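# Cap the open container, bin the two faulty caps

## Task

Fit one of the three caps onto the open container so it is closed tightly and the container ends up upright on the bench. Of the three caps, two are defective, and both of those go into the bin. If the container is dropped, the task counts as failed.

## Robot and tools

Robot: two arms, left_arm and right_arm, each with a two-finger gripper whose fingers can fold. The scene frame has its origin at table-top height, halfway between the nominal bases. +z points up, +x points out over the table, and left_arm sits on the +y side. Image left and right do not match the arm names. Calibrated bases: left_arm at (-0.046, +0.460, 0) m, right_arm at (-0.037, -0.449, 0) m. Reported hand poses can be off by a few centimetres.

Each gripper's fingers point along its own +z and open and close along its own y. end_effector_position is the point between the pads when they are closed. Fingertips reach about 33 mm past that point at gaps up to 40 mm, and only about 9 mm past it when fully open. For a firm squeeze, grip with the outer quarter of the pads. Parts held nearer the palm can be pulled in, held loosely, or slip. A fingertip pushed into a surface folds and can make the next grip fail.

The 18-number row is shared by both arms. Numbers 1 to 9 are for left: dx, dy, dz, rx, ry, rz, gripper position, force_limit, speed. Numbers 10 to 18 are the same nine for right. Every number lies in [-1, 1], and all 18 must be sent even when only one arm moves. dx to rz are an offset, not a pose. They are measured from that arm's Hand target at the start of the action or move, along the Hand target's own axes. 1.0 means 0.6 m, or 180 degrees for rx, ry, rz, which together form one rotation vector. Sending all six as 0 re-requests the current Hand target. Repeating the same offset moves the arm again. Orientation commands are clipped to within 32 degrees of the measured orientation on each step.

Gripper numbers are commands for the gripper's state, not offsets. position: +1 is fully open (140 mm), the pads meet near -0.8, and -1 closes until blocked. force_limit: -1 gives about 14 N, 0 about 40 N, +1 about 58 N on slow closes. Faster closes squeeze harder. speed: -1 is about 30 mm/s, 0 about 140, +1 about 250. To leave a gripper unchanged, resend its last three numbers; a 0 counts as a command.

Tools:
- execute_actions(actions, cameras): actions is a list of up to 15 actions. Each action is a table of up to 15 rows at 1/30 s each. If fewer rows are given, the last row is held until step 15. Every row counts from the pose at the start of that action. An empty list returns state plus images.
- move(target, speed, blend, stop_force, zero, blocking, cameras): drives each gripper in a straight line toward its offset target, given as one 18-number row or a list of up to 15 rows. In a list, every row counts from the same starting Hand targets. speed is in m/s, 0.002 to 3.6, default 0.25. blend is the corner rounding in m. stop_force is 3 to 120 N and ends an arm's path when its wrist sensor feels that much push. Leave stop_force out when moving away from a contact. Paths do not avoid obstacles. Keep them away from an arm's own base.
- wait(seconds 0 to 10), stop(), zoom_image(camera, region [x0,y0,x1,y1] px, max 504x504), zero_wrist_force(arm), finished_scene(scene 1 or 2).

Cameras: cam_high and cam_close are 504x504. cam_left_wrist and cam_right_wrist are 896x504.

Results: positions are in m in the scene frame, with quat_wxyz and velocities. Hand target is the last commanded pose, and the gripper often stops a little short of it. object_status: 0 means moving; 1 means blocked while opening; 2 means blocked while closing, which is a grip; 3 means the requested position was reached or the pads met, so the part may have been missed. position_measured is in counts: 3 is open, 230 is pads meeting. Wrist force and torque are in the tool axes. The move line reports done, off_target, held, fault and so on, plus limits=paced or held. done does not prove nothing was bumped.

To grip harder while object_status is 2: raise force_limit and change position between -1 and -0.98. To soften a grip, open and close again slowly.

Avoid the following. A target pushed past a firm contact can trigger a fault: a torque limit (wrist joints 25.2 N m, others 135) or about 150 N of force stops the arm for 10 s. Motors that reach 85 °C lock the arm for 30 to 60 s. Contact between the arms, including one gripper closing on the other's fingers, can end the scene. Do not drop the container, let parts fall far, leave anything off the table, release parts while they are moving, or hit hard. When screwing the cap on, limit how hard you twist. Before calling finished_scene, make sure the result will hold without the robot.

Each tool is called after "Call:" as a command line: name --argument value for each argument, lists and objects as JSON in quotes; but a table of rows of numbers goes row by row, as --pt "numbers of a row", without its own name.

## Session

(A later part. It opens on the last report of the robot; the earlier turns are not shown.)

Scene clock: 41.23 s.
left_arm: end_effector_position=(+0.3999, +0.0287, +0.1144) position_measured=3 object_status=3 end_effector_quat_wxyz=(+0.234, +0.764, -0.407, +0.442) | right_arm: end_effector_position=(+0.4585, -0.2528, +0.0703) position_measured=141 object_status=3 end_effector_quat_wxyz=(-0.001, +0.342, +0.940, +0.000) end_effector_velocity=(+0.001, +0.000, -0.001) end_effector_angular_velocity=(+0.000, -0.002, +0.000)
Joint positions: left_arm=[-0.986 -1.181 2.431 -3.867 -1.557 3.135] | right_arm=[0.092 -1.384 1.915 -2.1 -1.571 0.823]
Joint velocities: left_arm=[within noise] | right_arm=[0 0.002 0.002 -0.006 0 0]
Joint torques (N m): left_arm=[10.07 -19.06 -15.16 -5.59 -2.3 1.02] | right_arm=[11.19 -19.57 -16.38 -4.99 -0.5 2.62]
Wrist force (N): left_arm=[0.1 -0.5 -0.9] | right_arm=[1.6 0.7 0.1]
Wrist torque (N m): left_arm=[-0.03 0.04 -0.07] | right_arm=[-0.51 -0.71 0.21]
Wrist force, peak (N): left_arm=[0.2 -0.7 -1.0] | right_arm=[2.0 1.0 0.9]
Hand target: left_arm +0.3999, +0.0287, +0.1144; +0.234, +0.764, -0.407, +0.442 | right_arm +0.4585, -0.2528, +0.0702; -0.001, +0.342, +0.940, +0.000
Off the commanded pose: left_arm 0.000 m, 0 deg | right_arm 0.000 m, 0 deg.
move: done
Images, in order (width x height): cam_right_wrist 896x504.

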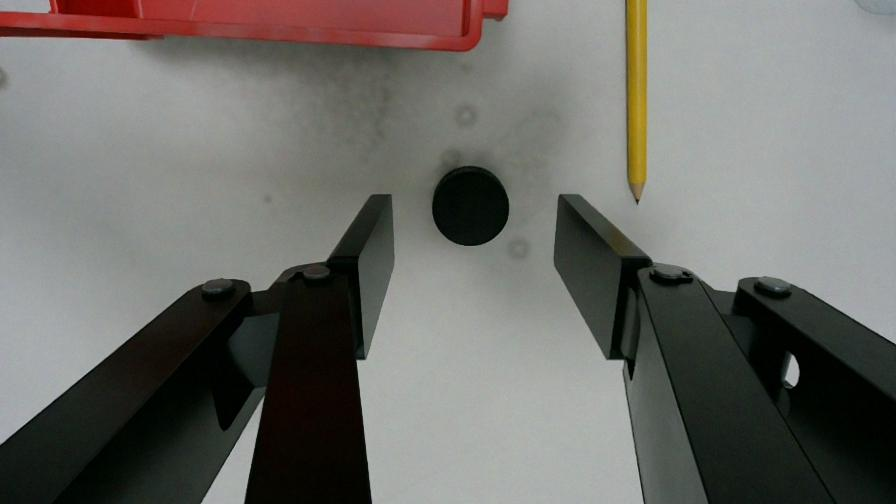

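Call:
move --target '[0,0,0,0,0,0,1,1,1,0.0025,-0.0023,0.0538,0,0,0,-0.1,-1,0]' --speed 0.1 --cameras '["cam_right_wrist"]'

Scene clock: 42.87 s.
left_arm: end_effector_position=(+0.3999, +0.0287, +0.1144) position_measured=3 object_status=3 end_effector_quat_wxyz=(+0.234, +0.764, -0.407, +0.442) | right_arm: end_effector_position=(+0.4564, -0.2529, +0.0380) position_measured=141 object_status=3 end_effector_quat_wxyz=(-0.001, +0.342, +0.940, +0.000)
Joint positions: left_arm=[-0.986 -1.181 2.431 -3.867 -1.557 3.135] | right_arm=[0.092 -1.344 1.962 -2.188 -1.571 0.823]
Joint torques (N m): left_arm=[10.03 -19.29 -15.76 -5.42 -2.29 1.06] | right_arm=[11.7 -22.37 -14.45 -4.76 0.01 2.47]
Wrist force (N): left_arm=[0.1 -0.6 -0.8] | right_arm=[1.8 0.9 0.0]
Wrist torque (N m): left_arm=[-0.04 0.05 -0.07] | right_arm=[-0.49 -0.74 0.22]
Wrist force, peak (N): left_arm=[0.0 -0.7 -1.0] | right_arm=[1.8 1.1 -0.8]
Hand target: left_arm +0.3999, +0.0287, +0.1144; +0.234, +0.764, -0.407, +0.442 | right_arm +0.4564, -0.2529, +0.0379; -0.001, +0.342, +0.940, +0.000
Off the commanded pose: left_arm 0.000 m, 0 deg | right_arm 0.000 m, 0 deg.
move: done
Images, in order (width x height): cam_right_wrist 896x504.

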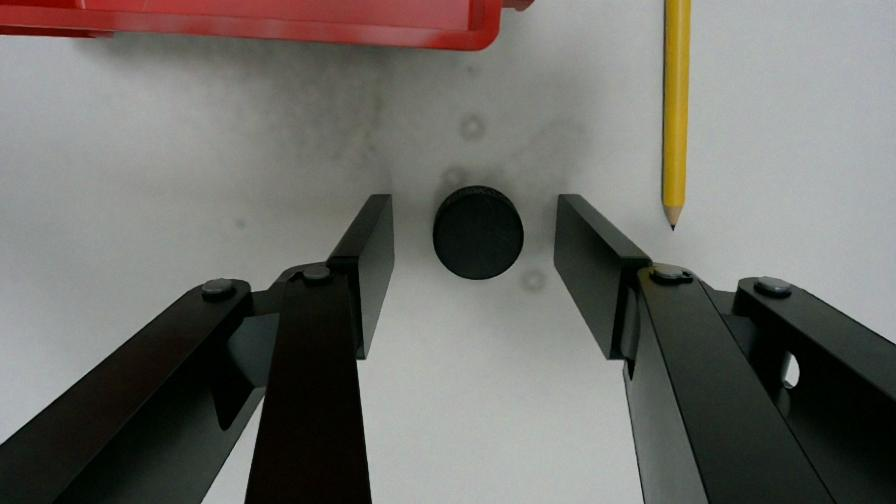

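Call:
execute_actions --actions '[[[0,0,0,0,0,0,1,1,1,0,0,0,0,0,0,-1,0,-1]],[[0,0,0,0,0,0,1,1,1,0,0,0,0,0,0,-1,0,-1]],[[0,0,0,0,0,0,1,1,1,0,0,0,0,0,0,-1,0,-1]],[[0,0,0,0,0,0,1,1,1,0,0,0,0,0,0,-1,0,-1]]]' --cameras '["cam_right_wrist"]'

Scene clock: 45.23 s.
left_arm: end_effector_position=(+0.3999, +0.0287, +0.1144) position_measured=3 object_status=3 end_effector_quat_wxyz=(+0.234, +0.764, -0.407, +0.442) | right_arm: end_effector_position=(+0.4564, -0.2529, +0.0379) position_measured=186 object_status=2 end_effector_quat_wxyz=(-0.001, +0.342, +0.940, +0.000)
Joint positions: left_arm=[-0.986 -1.181 2.431 -3.867 -1.557 3.135] | right_arm=[0.092 -1.344 1.962 -2.188 -1.571 0.823]
Joint torques (N m): left_arm=[10.43 -19.35 -13.79 -5.34 -2.54 1.21] | right_arm=[10.7 -22.18 -14.03 -4.34 0.82 2.44]
Wrist force (N): left_arm=[0.0 -0.6 -0.9] | right_arm=[4.7 -5.2 -17.7]
Wrist torque (N m): left_arm=[-0.04 0.07 -0.07] | right_arm=[-0.23 -0.70 0.23]
Wrist force, peak (N): left_arm=[0.1 -0.7 -1.0] | right_arm=[4.9 -5.3 -18.0]
Hand target: left_arm +0.3999, +0.0287, +0.1144; +0.234, +0.764, -0.407, +0.442 | right_arm +0.4564, -0.2529, +0.0379; -0.001, +0.342, +0.940, +0.000
Off the commanded pose: left_arm 0.000 m, 0 deg | right_arm 0.000 m, 0 deg.
Step readings (end_effector_position of left_arm | right_arm):
0: (+0.3999, +0.0287, +0.1144) | (+0.4564, -0.2529, +0.0379)
1: (+0.3999, +0.0287, +0.1144) | (+0.4564, -0.2529, +0.0379)
2: (+0.3999, +0.0287, +0.1144) | (+0.4564, -0.2529, +0.0379)
4: (+0.3999, +0.0287, +0.1144) | (+0.4564, -0.2529, +0.0379)
8: (+0.3999, +0.0287, +0.1144) | (+0.4564, -0.2529, +0.0379)
15: (+0.3999, +0.0287, +0.1144) | (+0.4564, -0.2529, +0.0379)
16: (+0.3999, +0.0287, +0.1144) | (+0.4564, -0.2529, +0.0379)
17: (+0.3999, +0.0287, +0.1144) | (+0.4564, -0.2529, +0.0379)
19: (+0.3999, +0.0287, +0.1144) | (+0.4564, -0.2529, +0.0379)
23: (+0.3999, +0.0287, +0.1144) | (+0.4564, -0.2529, +0.0379)
30: (+0.3999, +0.0287, +0.1144) | (+0.4564, -0.2529, +0.0379)
31: (+0.3999, +0.0287, +0.1144) | (+0.4564, -0.2529, +0.0379)
32: (+0.3999, +0.0287, +0.1144) | (+0.4564, -0.2529, +0.0379)
34: (+0.3999, +0.0287, +0.1144) | (+0.4564, -0.2529, +0.0379)
38: (+0.3999, +0.0287, +0.1144) | (+0.4564, -0.2529, +0.0379)
45: (+0.3999, +0.0287, +0.1144) | (+0.4564, -0.2529, +0.0379)
46: (+0.3999, +0.0287, +0.1144) | (+0.4564, -0.2529, +0.0379)
47: (+0.3999, +0.0287, +0.1144) | (+0.4564, -0.2529, +0.0379)
49: (+0.3999, +0.0287, +0.1144) | (+0.4564, -0.2529, +0.0379)
53: (+0.3999, +0.0287, +0.1144) | (+0.4564, -0.2529, +0.0379)
60: (+0.3999, +0.0287, +0.1144) | (+0.4564, -0.2529, +0.0379)
Images, in order (width x height): cam_right_wrist 896x504.

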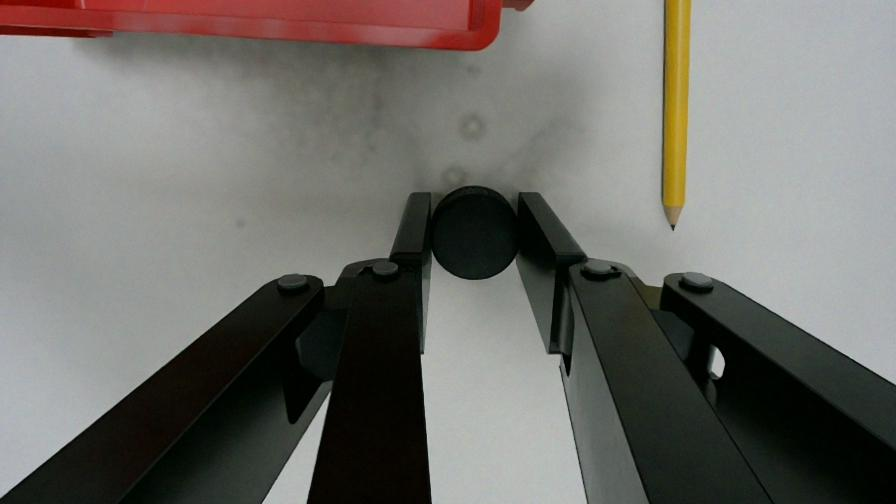

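Call:
move --pt "0 0 0 0 0 0 1 1 1 0 0 -0.18 0 0 0 -1 0 -1" --pt "0 0 0 0 0 0 1 1 1 -0.1415 0.5538 -0.4967 -0.4026 -0.3778 0 -1 0 -1" --speed '[0.15,0.4]' --blend '[0.05,0]' --cameras '["cam_close","cam_high"]'

Scene clock: 52.17 s.
left_arm: end_effector_position=(+0.3999, +0.0287, +0.1144) position_measured=3 object_status=3 end_effector_quat_wxyz=(+0.234, +0.764, -0.407, +0.442) | right_arm: end_effector_position=(+0.7354, -0.0529, +0.3355) position_measured=186 object_status=2 end_effector_quat_wxyz=(+0.680, +0.221, +0.608, +0.344)
Joint positions: left_arm=[-0.986 -1.181 2.431 -3.867 -1.557 3.135] | right_arm=[0.395 -0.764 1.521 -4.069 -1.876 0.766]
Joint torques (N m): left_arm=[10.61 -19.09 -11.91 -5.43 -2.38 1.36] | right_arm=[10.88 -41.13 -28.46 -3.93 -1.29 -1.95]
Wrist force (N): left_arm=[0.0 -0.7 -0.9] | right_arm=[0.0 2.8 1.0]
Wrist torque (N m): left_arm=[-0.07 0.07 -0.07] | right_arm=[0.00 -0.56 0.56]
Wrist force, peak (N): left_arm=[0.1 -0.8 -1.0] | right_arm=[4.9 -5.1 -18.0]
Hand target: left_arm +0.3999, +0.0287, +0.1144; +0.234, +0.764, -0.407, +0.442 | right_arm +0.7355, -0.0529, +0.3355; +0.680, +0.221, +0.608, +0.344
Off the commanded pose: left_arm 0.000 m, 0 deg | right_arm 0.000 m, 0 deg.
move: done
Images, in order (width x height): cam_high 504x504, cam_close 504x504.

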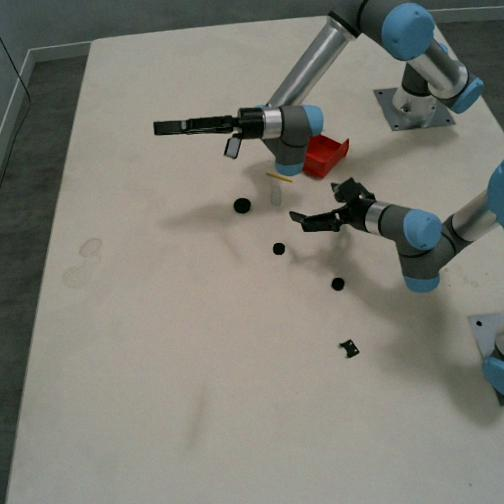

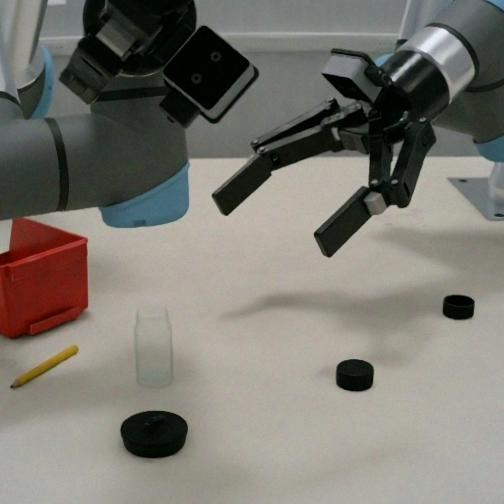

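Call:
zoom_image --camera "cam_close" --region '[40, 0, 280, 240]'

Call:
zoom_image --camera "cam_high" --region '[140, 80, 260, 200]'

Scaled by 2.100.

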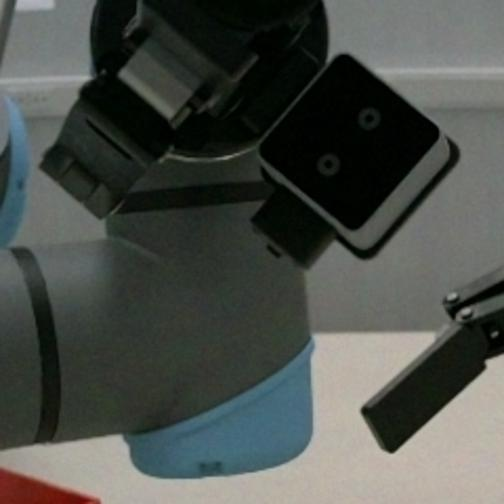

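Scaled by 4.200.

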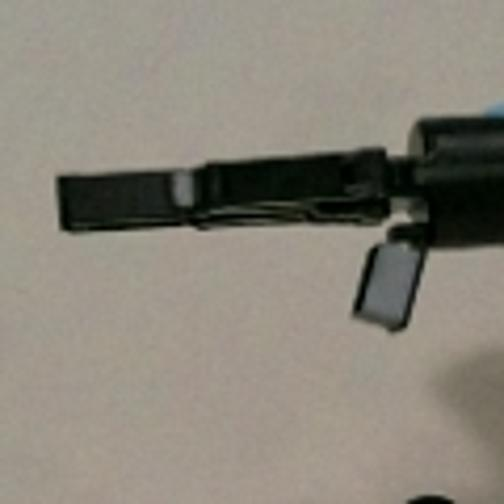

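Call:
move --target '[0,0,0,0,0,0,1,1,1,0.1381,-0.0747,-0.0186,-0.0527,-0.0494,0,-1,0,-1]' --speed 0.3 --cameras '["cam_close"]'

Call:
zoom_image --camera "cam_close" --region '[100, 0, 300, 200]'

Scene clock: 53.87 s.
left_arm: end_effector_position=(+0.3999, +0.0287, +0.1144) position_measured=3 object_status=3 end_effector_quat_wxyz=(+0.234, +0.764, -0.407, +0.442) | right_arm: end_effector_position=(+0.7333, -0.0396, +0.2957) position_measured=186 object_status=2 end_effector_quat_wxyz=(+0.705, +0.209, +0.575, +0.358)
Joint positions: left_arm=[-0.986 -1.181 2.431 -3.867 -1.557 3.135] | right_arm=[0.412 -0.619 1.443 -4.232 -1.883 0.734]
Joint torques (N m): left_arm=[11.19 -19.41 -11.44 -5.5 -2.54 1.03] | right_arm=[0.57 -54.22 -19.28 -2.08 0.07 0.08]
Wrist force (N): left_arm=[0.0 -0.6 -1.0] | right_arm=[-0.2 2.4 1.4]
Wrist torque (N m): left_arm=[-0.05 0.07 -0.07] | right_arm=[-0.09 -0.45 0.47]
Wrist force, peak (N): left_arm=[0.0 -0.7 -1.1] | right_arm=[22.2 -20.9 -5.2]
Hand target: left_arm +0.3999, +0.0287, +0.1144; +0.234, +0.764, -0.407, +0.442 | right_arm +0.7333, -0.0396, +0.2957; +0.705, +0.209, +0.575, +0.358 (not the last commanded pose)
Tool commands: left_gripper/position=+1.0 left_gripper/force_limit=+1.0 left_gripper/speed=+1.0 right_gripper/position=-1.0 right_gripper/force_limit=+0.003922 right_gripper/speed=-1.0
Off the commanded pose: left_arm 0.000 m, 0 deg | right_arm 0.053 m, 8 deg.
FORCE FAULT: contact force on the right arm reached its limit, and that arm stopped. The contact can be on any part of that arm, not only on its tool. That arm's remaining commands of this call were not run. That arm is still stopped at the end of this call. That arm stays stopped for about 10 more seconds. Until then a move that you send moves the other arm only, and its call returns only when the move has ended. Once the stop has ended, the next robot result says so. If the stop ends while you think or write, that arm runs what you send next, counted from a new Hand target: where the arm stands when the stop ends. While its stop runs, that arm takes no new command, but its gripper still runs the gripper command that each later call begins with. Until it ends, the stop uses up actions while you think or wait. An arm that is not stopped still takes commands.
move: fault (right_arm)
Images, in order (width x height): cam_close 504x504.

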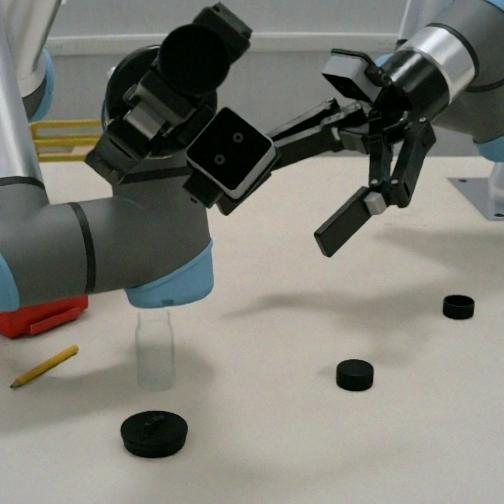

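Scaled by 2.520.

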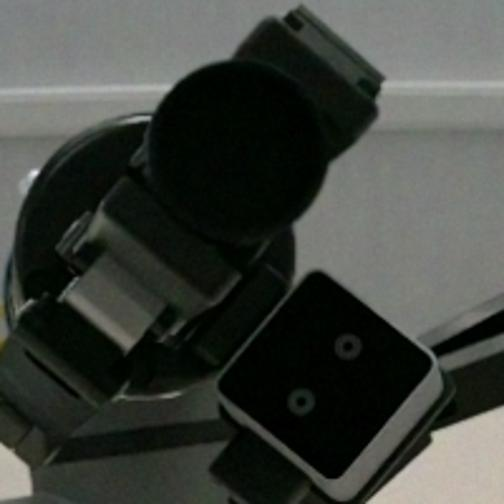

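Call:
zoom_image --camera "cam_close" --region '[145, 10, 245, 110]'

Call:
zoom_image --camera "cam_close" --region '[90, 260, 250, 420]'

Call:
wait --seconds 9 --cameras '["all"]'

Scaled by 5.040.

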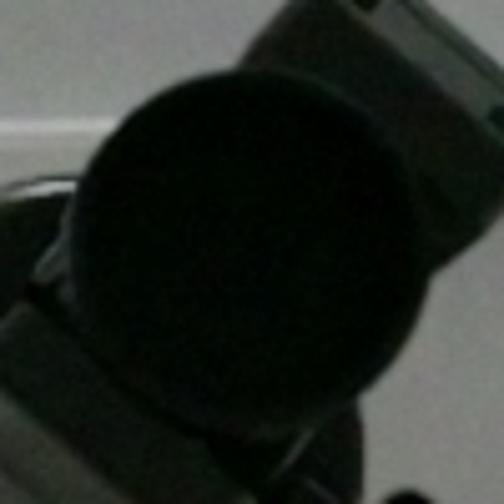

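Scaled by 3.150.

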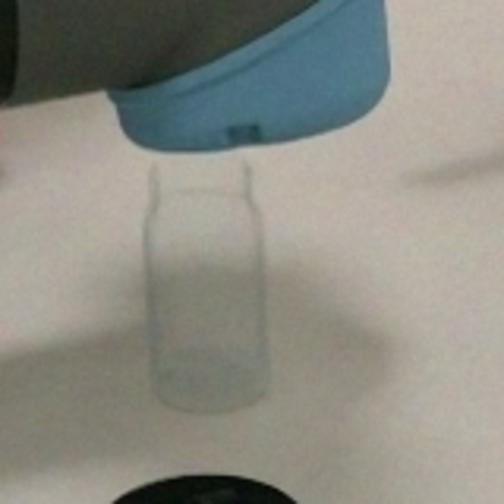

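Scene clock: 63.73 s.
left_arm: end_effector_position=(+0.3999, +0.0287, +0.1144) position_measured=3 object_status=3 end_effector_quat_wxyz=(+0.234, +0.764, -0.407, +0.442) | right_arm: end_effector_position=(+0.7333, -0.0396, +0.2957) position_measured=186 object_status=2 end_effector_quat_wxyz=(+0.705, +0.209, +0.575, +0.358)
Joint positions: left_arm=[-0.986 -1.181 2.431 -3.867 -1.557 3.135] | right_arm=[0.412 -0.619 1.443 -4.232 -1.883 0.734]
Joint torques (N m): left_arm=[10.8 -19.64 -9.31 -5.38 -2.4 1.33] | right_arm=[0.41 -53.84 -20.37 -1.77 0.07 -0.03]
Wrist force (N): left_arm=[0.0 -0.8 -0.9] | right_arm=[-0.3 2.5 1.3]
Wrist torque (N m): left_arm=[-0.10 0.07 -0.07] | right_arm=[-0.07 -0.42 0.47]
Wrist force, peak (N): left_arm=[-0.1 -0.8 -1.1] | right_arm=[-0.6 2.7 1.2]
Hand target: left_arm +0.3999, +0.0287, +0.1144; +0.234, +0.764, -0.407, +0.442 | right_arm +0.7333, -0.0396, +0.2957; +0.705, +0.209, +0.575, +0.358 (not the last commanded pose)
Tool commands: left_gripper/position=+1.0 left_gripper/force_limit=+1.0 left_gripper/speed=+1.0 right_gripper/position=-1.0 right_gripper/force_limit=+0.003922 right_gripper/speed=-1.0
Off the commanded pose: left_arm 0.000 m, 0 deg | right_arm 0.053 m, 8 deg.
FORCE FAULT, CONTINUED: the right arm's stop, for the force fault that an earlier result reported, is over. The rest of the stop counts as 20 of the actions that you can send in this scene. That arm's target is now where it stood when the stop ended, not its last command. That arm accepts commands again.
wait: 9.00 s; at rest from the start

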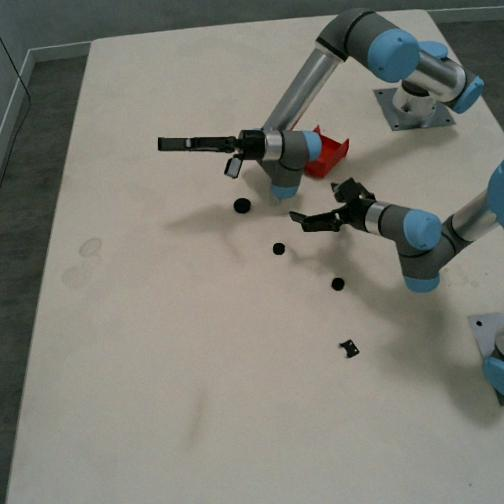

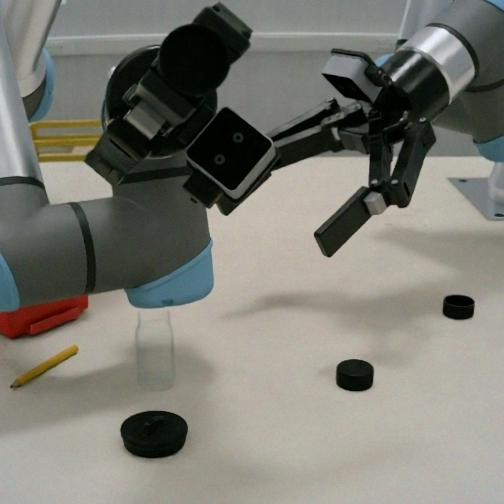

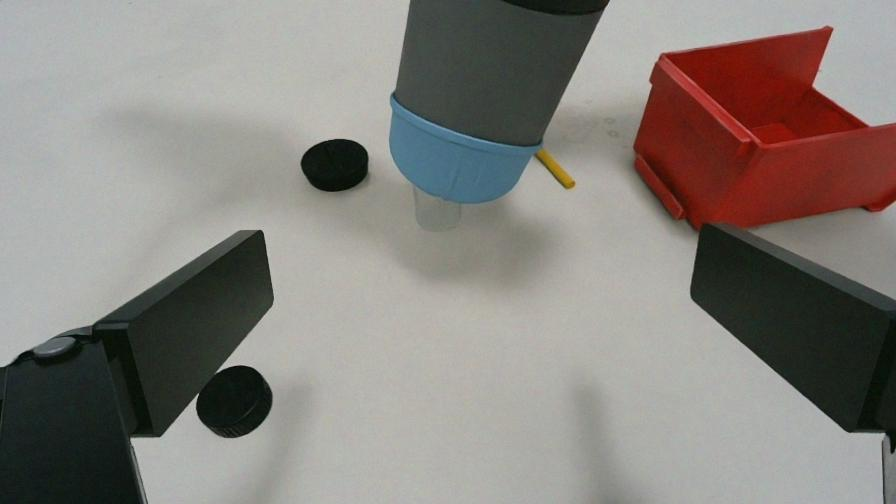

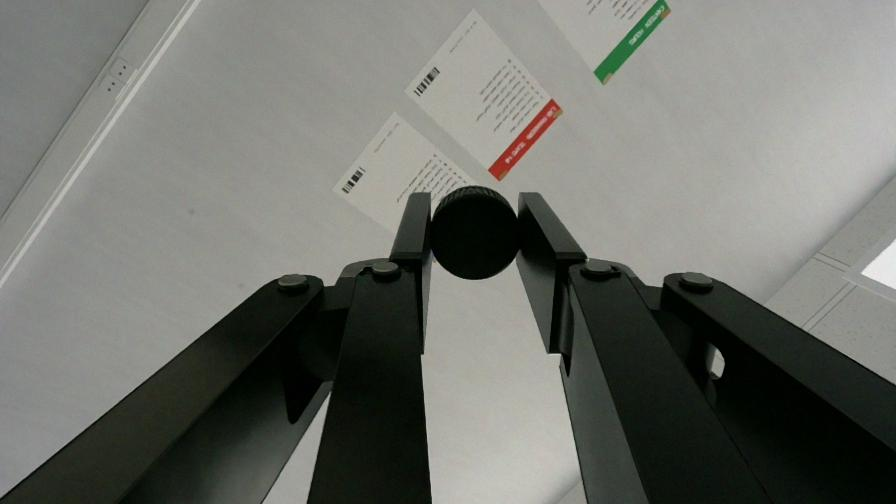

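Call:
zoom_image --camera "cam_right_wrist" --region '[320, 0, 690, 220]'

Call:
move --target '[0,0,0,0,0,0,1,1,1,-0.1653,0.1766,0.0629,0,0,0,-1,0,-1]' --speed 0.12 --cameras '["all"]'

Scaled by 1.362.

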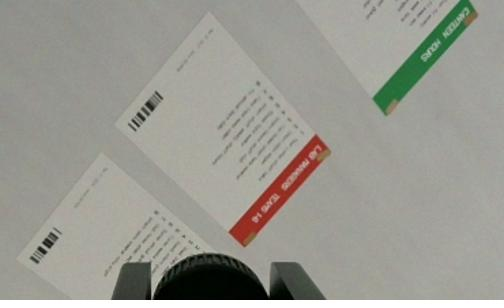

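Scene clock: 65.87 s.
left_arm: end_effector_position=(+0.3999, +0.0287, +0.1144) position_measured=3 object_status=3 end_effector_quat_wxyz=(+0.234, +0.764, -0.407, +0.442) | right_arm: end_effector_position=(+0.7334, -0.0396, +0.4456) position_measured=186 object_status=2 end_effector_quat_wxyz=(+0.705, +0.209, +0.575, +0.358)
Joint positions: left_arm=[-0.986 -1.181 2.431 -3.867 -1.557 3.135] | right_arm=[0.412 -0.847 1.412 -3.973 -1.883 0.734]
Joint torques (N m): left_arm=[10.59 -19.35 -9.35 -5.31 -2.47 1.16] | right_arm=[-5.9 -61.93 -31.73 0.64 -1.06 2.24]
Wrist force (N): left_arm=[0.1 -0.6 -0.8] | right_arm=[-0.3 2.5 1.0]
Wrist torque (N m): left_arm=[-0.04 0.05 -0.08] | right_arm=[0.00 -0.48 0.49]
Wrist force, peak (N): left_arm=[0.0 -0.9 -0.9] | right_arm=[-1.1 3.0 1.3]
Hand target: left_arm +0.3999, +0.0287, +0.1144; +0.234, +0.764, -0.407, +0.442 | right_arm +0.7334, -0.0396, +0.4457; +0.705, +0.209, +0.575, +0.358
Off the commanded pose: left_arm 0.000 m, 0 deg | right_arm 0.000 m, 0 deg.
move: done

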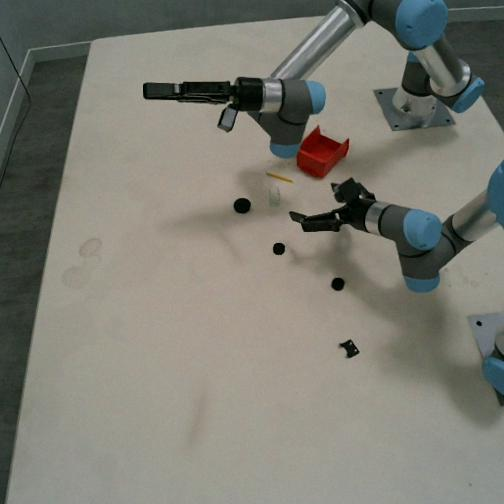

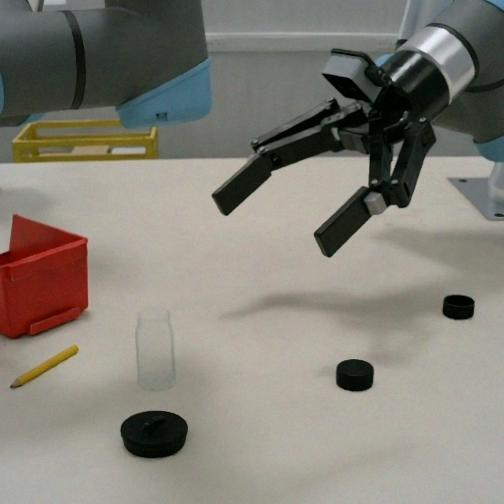

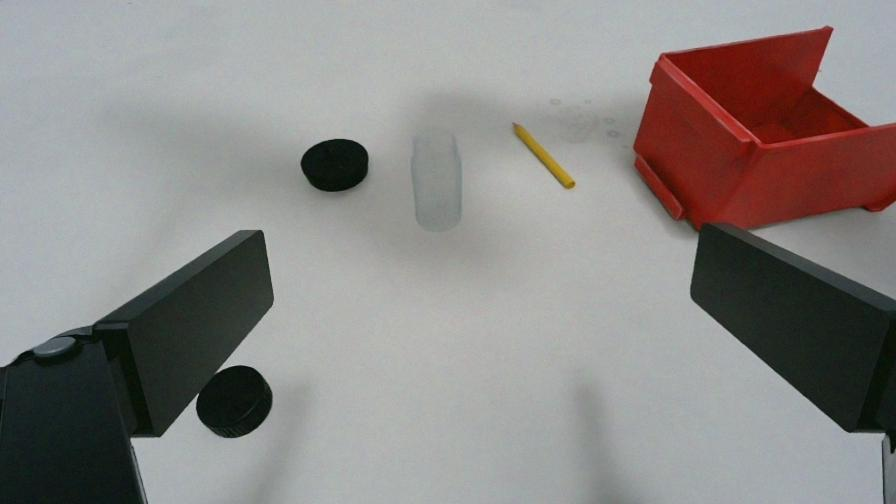

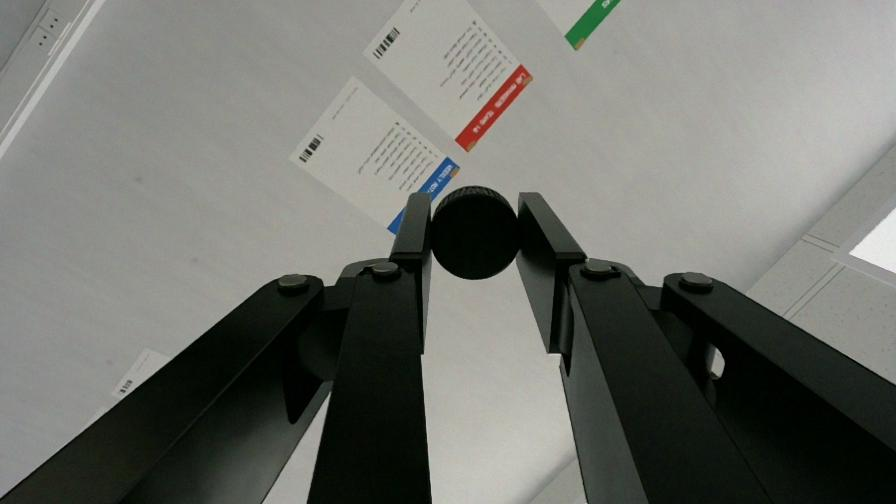

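Call:
zoom_image --camera "cam_left_wrist" --region '[385, 120, 505, 240]'

Scaled by 4.200.

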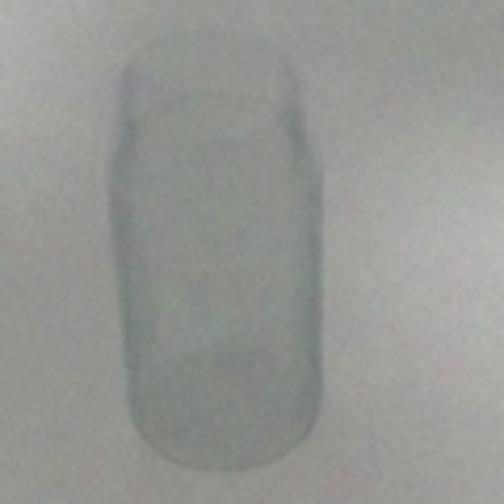

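Call:
move --pt "-0.041 -0.028 0.1233 0 0.0556 0 0.05 1 0 -0.0431 -0.1152 -0.2247 0.4236 0.3975 0 -1 0 -1" --pt "-0.041 -0.028 0.1233 0 0.0556 0 0.05 1 0 0.0396 -0.1375 -0.342 -0.0927 0.6453 -0.4128 -1 0 -1" --pt "-0.041 -0.028 0.1233 0 0.0556 0 0.05 1 0 0.109 -0.1237 -0.4637 0.6251 -0.3161 0.5089 -1 0 -1" --speed 0.6 --blend '[0.04,0.03,0]' --cameras '["all"]'

Scene clock: 76.37 s.
left_arm: end_effector_position=(+0.4429, -0.0048, +0.0562) position_measured=123 object_status=3 end_effector_quat_wxyz=(+0.269, +0.723, -0.385, +0.507) | right_arm: end_effector_position=(+0.4911, -0.0723, +0.2802) position_measured=186 object_status=2 end_effector_quat_wxyz=(+0.000, +1.000, +0.001, +0.000)
Joint positions: left_arm=[-0.939 -0.774 2.262 -4.28 -1.601 3.154] | right_arm=[0.379 -1.224 1.149 -1.496 -1.57 -2.732]
Joint torques (N m): left_arm=[9.11 -27.7 -12.92 -5.31 -2.38 1.46] | right_arm=[-10.39 -51.77 -17.64 -4.9 1.43 -1.95]
Wrist force (N): left_arm=[-0.2 -1.4 -0.5] | right_arm=[1.8 1.5 -0.4]
Wrist torque (N m): left_arm=[-0.17 0.05 -0.14] | right_arm=[-0.41 -0.72 0.44]
Wrist force, peak (N): left_arm=[0.0 -1.5 -0.5] | right_arm=[-0.7 2.7 1.1]
Hand target: left_arm +0.4429, -0.0048, +0.0562; +0.269, +0.723, -0.385, +0.507 | right_arm +0.4910, -0.0723, +0.2802; +0.000, +1.000, +0.002, +0.000
Off the commanded pose: left_arm 0.000 m, 0 deg | right_arm 0.000 m, 0 deg.
move: done

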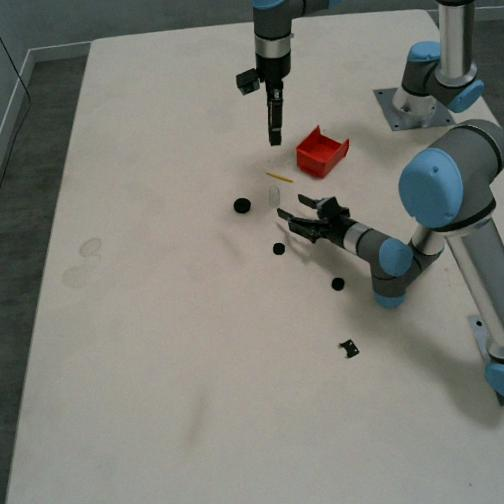

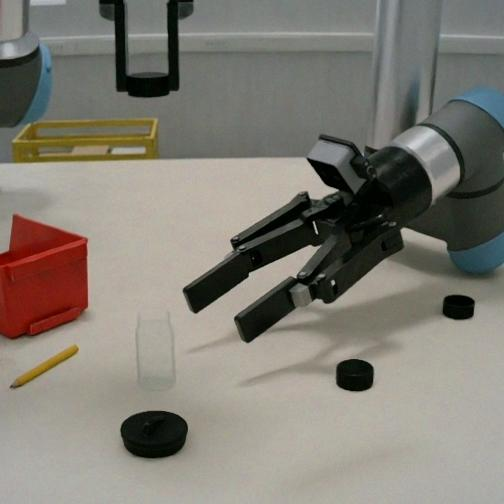

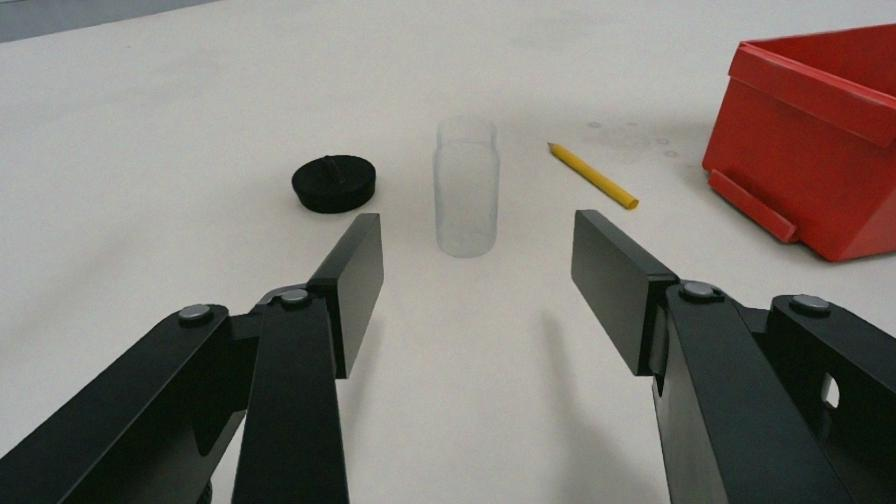

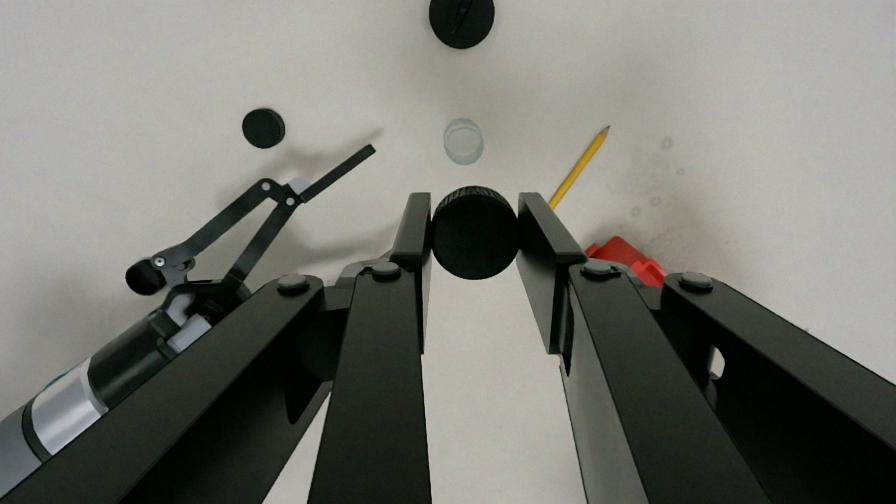

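Call:
zoom_image --camera "cam_right_wrist" --region '[425, 100, 505, 180]'

Call:
zoom_image --camera "cam_left_wrist" --region '[396, 100, 546, 270]'

Scaled by 6.300.

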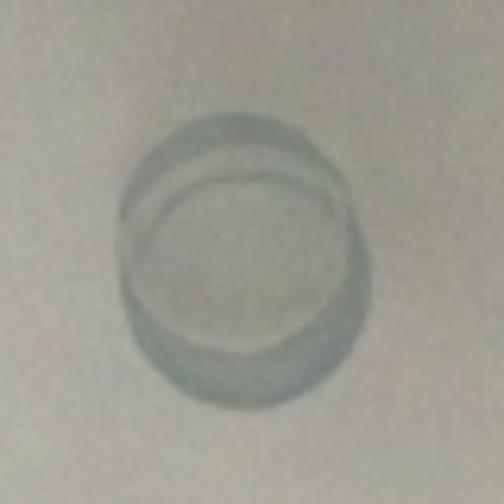

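Scaled by 2.965.

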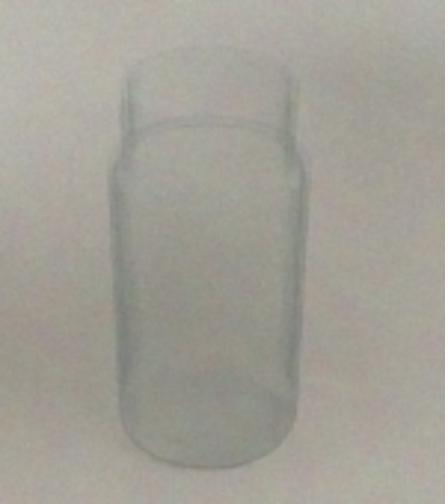

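Call:
move --target '[0,-0.0015,0.0997,0,0,0,0.05,1,0,0,0,0,0,0,0,-1,0,-1]' --speed 0.1 --cameras '["cam_left_wrist","cam_close","cam_right_wrist"]'

Scene clock: 79.40 s.
left_arm: end_effector_position=(+0.4522, -0.0183, +0.0507) position_measured=123 object_status=3 end_effector_quat_wxyz=(+0.269, +0.723, -0.385, +0.507) | right_arm: end_effector_position=(+0.4910, -0.0723, +0.2802) position_measured=186 object_status=2 end_effector_quat_wxyz=(+0.000, +1.000, +0.002, +0.000)
Joint positions: left_arm=[-0.94 -0.752 2.215 -4.256 -1.6 3.153] | right_arm=[0.379 -1.224 1.149 -1.496 -1.57 -2.733]
Joint torques (N m): left_arm=[0.83 -33.75 -6.61 -3.6 0.08 -0.01] | right_arm=[-10.77 -51.98 -17.79 -5.02 1.14 -2.17]
Wrist force (N): left_arm=[-0.1 -1.1 -0.6] | right_arm=[1.9 1.3 -0.2]
Wrist torque (N m): left_arm=[-0.12 0.03 -0.13] | right_arm=[-0.46 -0.75 0.43]
Wrist force, peak (N): left_arm=[-2.2 -1.1 4.8] | right_arm=[2.1 1.5 -0.5]
Hand target: left_arm +0.4522, -0.0183, +0.0507; +0.269, +0.723, -0.385, +0.507 (not the last commanded pose) | right_arm +0.4910, -0.0723, +0.2802; +0.000, +1.000, +0.002, +0.000
Tool commands: left_gripper/position=+0.05098 left_gripper/force_limit=+1.0 left_gripper/speed=+0.003922 right_gripper/position=-1.0 right_gripper/force_limit=+0.0 right_gripper/speed=-1.0
Off the commanded pose: left_arm 0.043 m, 0 deg | right_arm 0.000 m, 0 deg.
FORCE FAULT: contact force on the left arm reached its limit, and that arm stopped. The contact can be on any part of that arm, not only on its tool. That arm's remaining commands of this call were not run. That arm is still stopped at the end of this call. That arm stays stopped for about 10 more seconds. Until then a move that you send moves the other arm only, and its call returns only when the move has ended. Once the stop has ended, the next robot result says so. If the stop ends while you think or write, that arm runs what you send next, counted from a new Hand target: where the arm stands when the stop ends. While its stop runs, that arm takes no new command, but its gripper still runs the gripper command that each later call begins with. Until it ends, the stop uses up actions while you think or wait. An arm that is not stopped still takes commands.
move: fault (left_arm)
Images, in order (width x height): cam_close 504x504, cam_left_wrist 896x504, cam_right_wrist 896x504.

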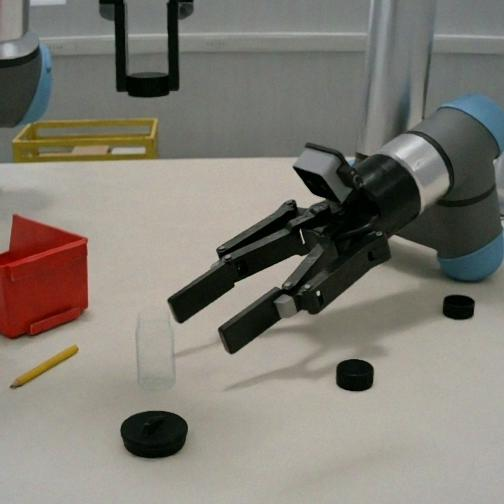

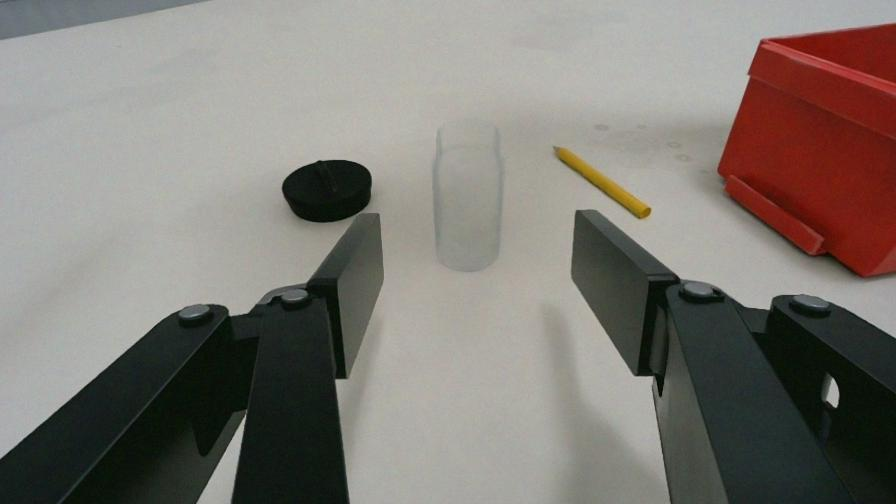

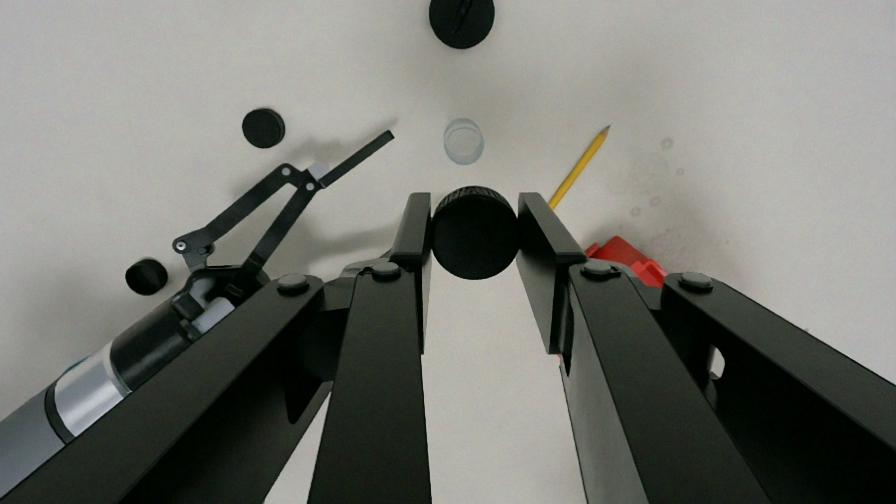

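Call:
wait --seconds 8.5

Scene clock: 89.60 s.
left_arm: end_effector_position=(+0.4522, -0.0183, +0.0507) position_measured=123 object_status=3 end_effector_quat_wxyz=(+0.269, +0.723, -0.385, +0.507) | right_arm: end_effector_position=(+0.4910, -0.0723, +0.2802) position_measured=186 object_status=2 end_effector_quat_wxyz=(+0.000, +1.000, +0.002, +0.000)
Joint positions: left_arm=[-0.94 -0.752 2.215 -4.256 -1.6 3.153] | right_arm=[0.379 -1.224 1.149 -1.496 -1.57 -2.733]
Joint torques (N m): left_arm=[0.54 -34.34 -7.3 -3.42 0.04 0.05] | right_arm=[-10.63 -50.43 -18.65 -5.07 1.29 -2.19]
Wrist force (N): left_arm=[-0.3 -1.2 -0.6] | right_arm=[1.7 1.3 -0.4]
Wrist torque (N m): left_arm=[-0.14 0.07 -0.13] | right_arm=[-0.45 -0.70 0.44]
Wrist force, peak (N): left_arm=[-0.5 -1.4 -0.7] | right_arm=[2.0 1.5 -0.4]
Hand target: left_arm +0.4522, -0.0183, +0.0507; +0.269, +0.723, -0.385, +0.507 (not the last commanded pose) | right_arm +0.4910, -0.0723, +0.2802; +0.000, +1.000, +0.002, +0.000
Tool commands: left_gripper/position=+0.05098 left_gripper/force_limit=+1.0 left_gripper/speed=+0.003922 right_gripper/position=-1.0 right_gripper/force_limit=+0.0 right_gripper/speed=-1.0
Off the commanded pose: left_arm 0.043 m, 0 deg | right_arm 0.000 m, 0 deg.
FORCE FAULT, CONTINUED: the left arm's stop, for the force fault that an earlier result reported, is over. The rest of the stop counts as 20 of the actions that you can send in this scene. During its stop the left arm's controller moved it back a little. That arm's target is now where it stood when the stop ended, not its last command. That arm accepts commands again.
wait: 8.50 s; at rest from the start

Call:
move --pt "0.0783 0 -0.0285 0 0 0 0.05 1 0 0 0 0 0 0 0 -1 0 -1" --pt "0.0237 -0.0008 -0.0268 0 -0.0556 0 0.05 1 0 0 0 0 0 0 0 -1 0 -1" --speed 0.15 --blend '[0.02,0]' --cameras '["cam_left_wrist","cam_close"]'

Call:
zoom_image --camera "cam_left_wrist" --region '[396, 100, 546, 270]'

Scene clock: 91.47 s.
left_arm: end_effector_position=(+0.4468, -0.0096, +0.0695) position_measured=123 object_status=3 end_effector_quat_wxyz=(+0.235, +0.764, -0.407, +0.442) | right_arm: end_effector_position=(+0.4910, -0.0723, +0.2802) position_measured=186 object_status=2 end_effector_quat_wxyz=(+0.000, +1.000, +0.002, +0.000)
Joint positions: left_arm=[-0.94 -0.976 2.259 -3.902 -1.597 3.158] | right_arm=[0.379 -1.224 1.149 -1.496 -1.57 -2.733]
Joint torques (N m): left_arm=[5.73 -37.32 -17.81 -2.35 1 1.01] | right_arm=[-10.09 -50.59 -17.7 -5.06 1.15 -2]
Wrist force (N): left_arm=[-0.2 -0.9 -1.2] | right_arm=[1.8 1.5 -0.4]
Wrist torque (N m): left_arm=[-0.06 0.06 -0.08] | right_arm=[-0.41 -0.71 0.44]
Wrist force, peak (N): left_arm=[0.0 -1.3 -1.2] | right_arm=[2.1 1.6 -0.4]
Hand target: left_arm +0.4468, -0.0096, +0.0695; +0.234, +0.764, -0.407, +0.442 | right_arm +0.4910, -0.0723, +0.2802; +0.000, +1.000, +0.002, +0.000
Off the commanded pose: left_arm 0.000 m, 0 deg | right_arm 0.000 m, 0 deg.
move: done
Images, in order (width x height): cam_close 504x504, cam_left_wrist 896x504.

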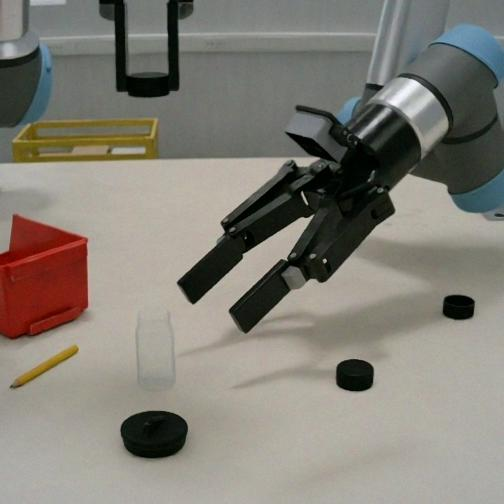

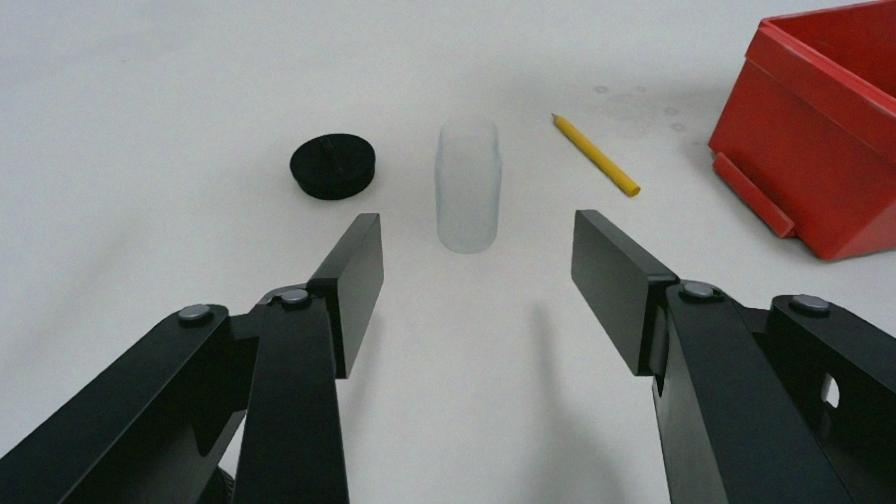

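Scaled by 2.965.

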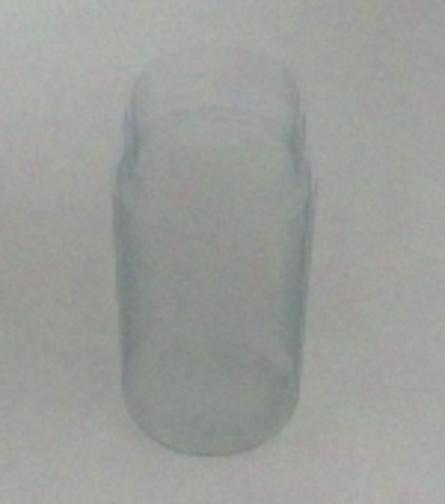

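Call:
move --target '[-0.0005,-0.0007,0.0992,0,0,0,0.05,1,0,0,0,0,0,0,0,-1,0,-1]' --speed 0.1 --cameras '["cam_left_wrist","cam_close"]'

Scene clock: 93.03 s.
left_arm: end_effector_position=(+0.4759, -0.0519, +0.0396) position_measured=123 object_status=3 end_effector_quat_wxyz=(+0.234, +0.764, -0.407, +0.442) | right_arm: end_effector_position=(+0.4910, -0.0723, +0.2802) position_measured=186 object_status=2 end_effector_quat_wxyz=(+0.000, +1.000, +0.002, +0.000)
Joint positions: left_arm=[-0.943 -0.85 2.11 -3.879 -1.595 3.157] | right_arm=[0.379 -1.224 1.149 -1.496 -1.57 -2.733]
Joint torques (N m): left_arm=[6.21 -31.33 -17.29 -2.19 -2.29 0.27] | right_arm=[-10.61 -51.46 -18.59 -5.29 1.29 -1.93]
Wrist force (N): left_arm=[-0.2 -1.0 -1.1] | right_arm=[1.7 1.4 -0.3]
Wrist torque (N m): left_arm=[-0.10 0.04 0.03] | right_arm=[-0.42 -0.70 0.44]
Wrist force, peak (N): left_arm=[0.1 -0.8 -2.0] | right_arm=[2.0 1.6 -0.2]
Hand target: left_arm +0.4760, -0.0520, +0.0395; +0.234, +0.764, -0.407, +0.442 | right_arm +0.4910, -0.0723, +0.2802; +0.000, +1.000, +0.002, +0.000
Off the commanded pose: left_arm 0.000 m, 0 deg | right_arm 0.000 m, 0 deg.
move: done
Images, in order (width x height): cam_close 504x504, cam_left_wrist 896x504.

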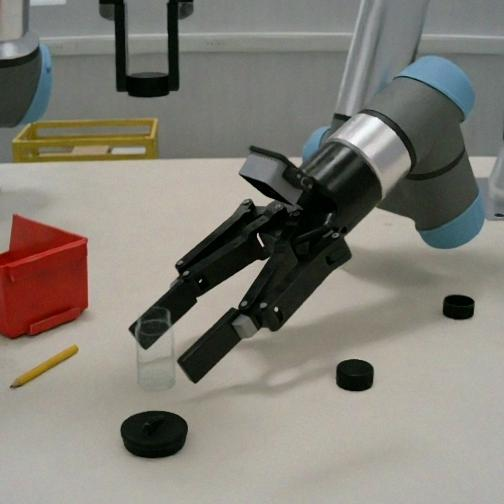

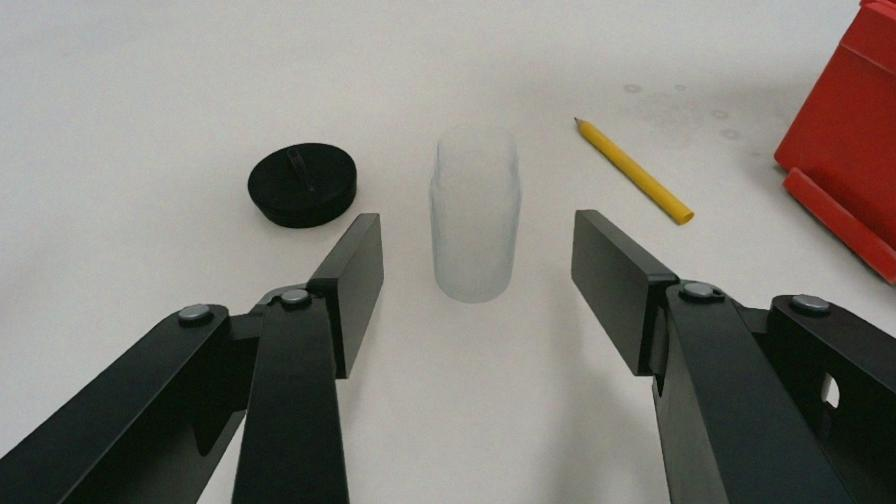

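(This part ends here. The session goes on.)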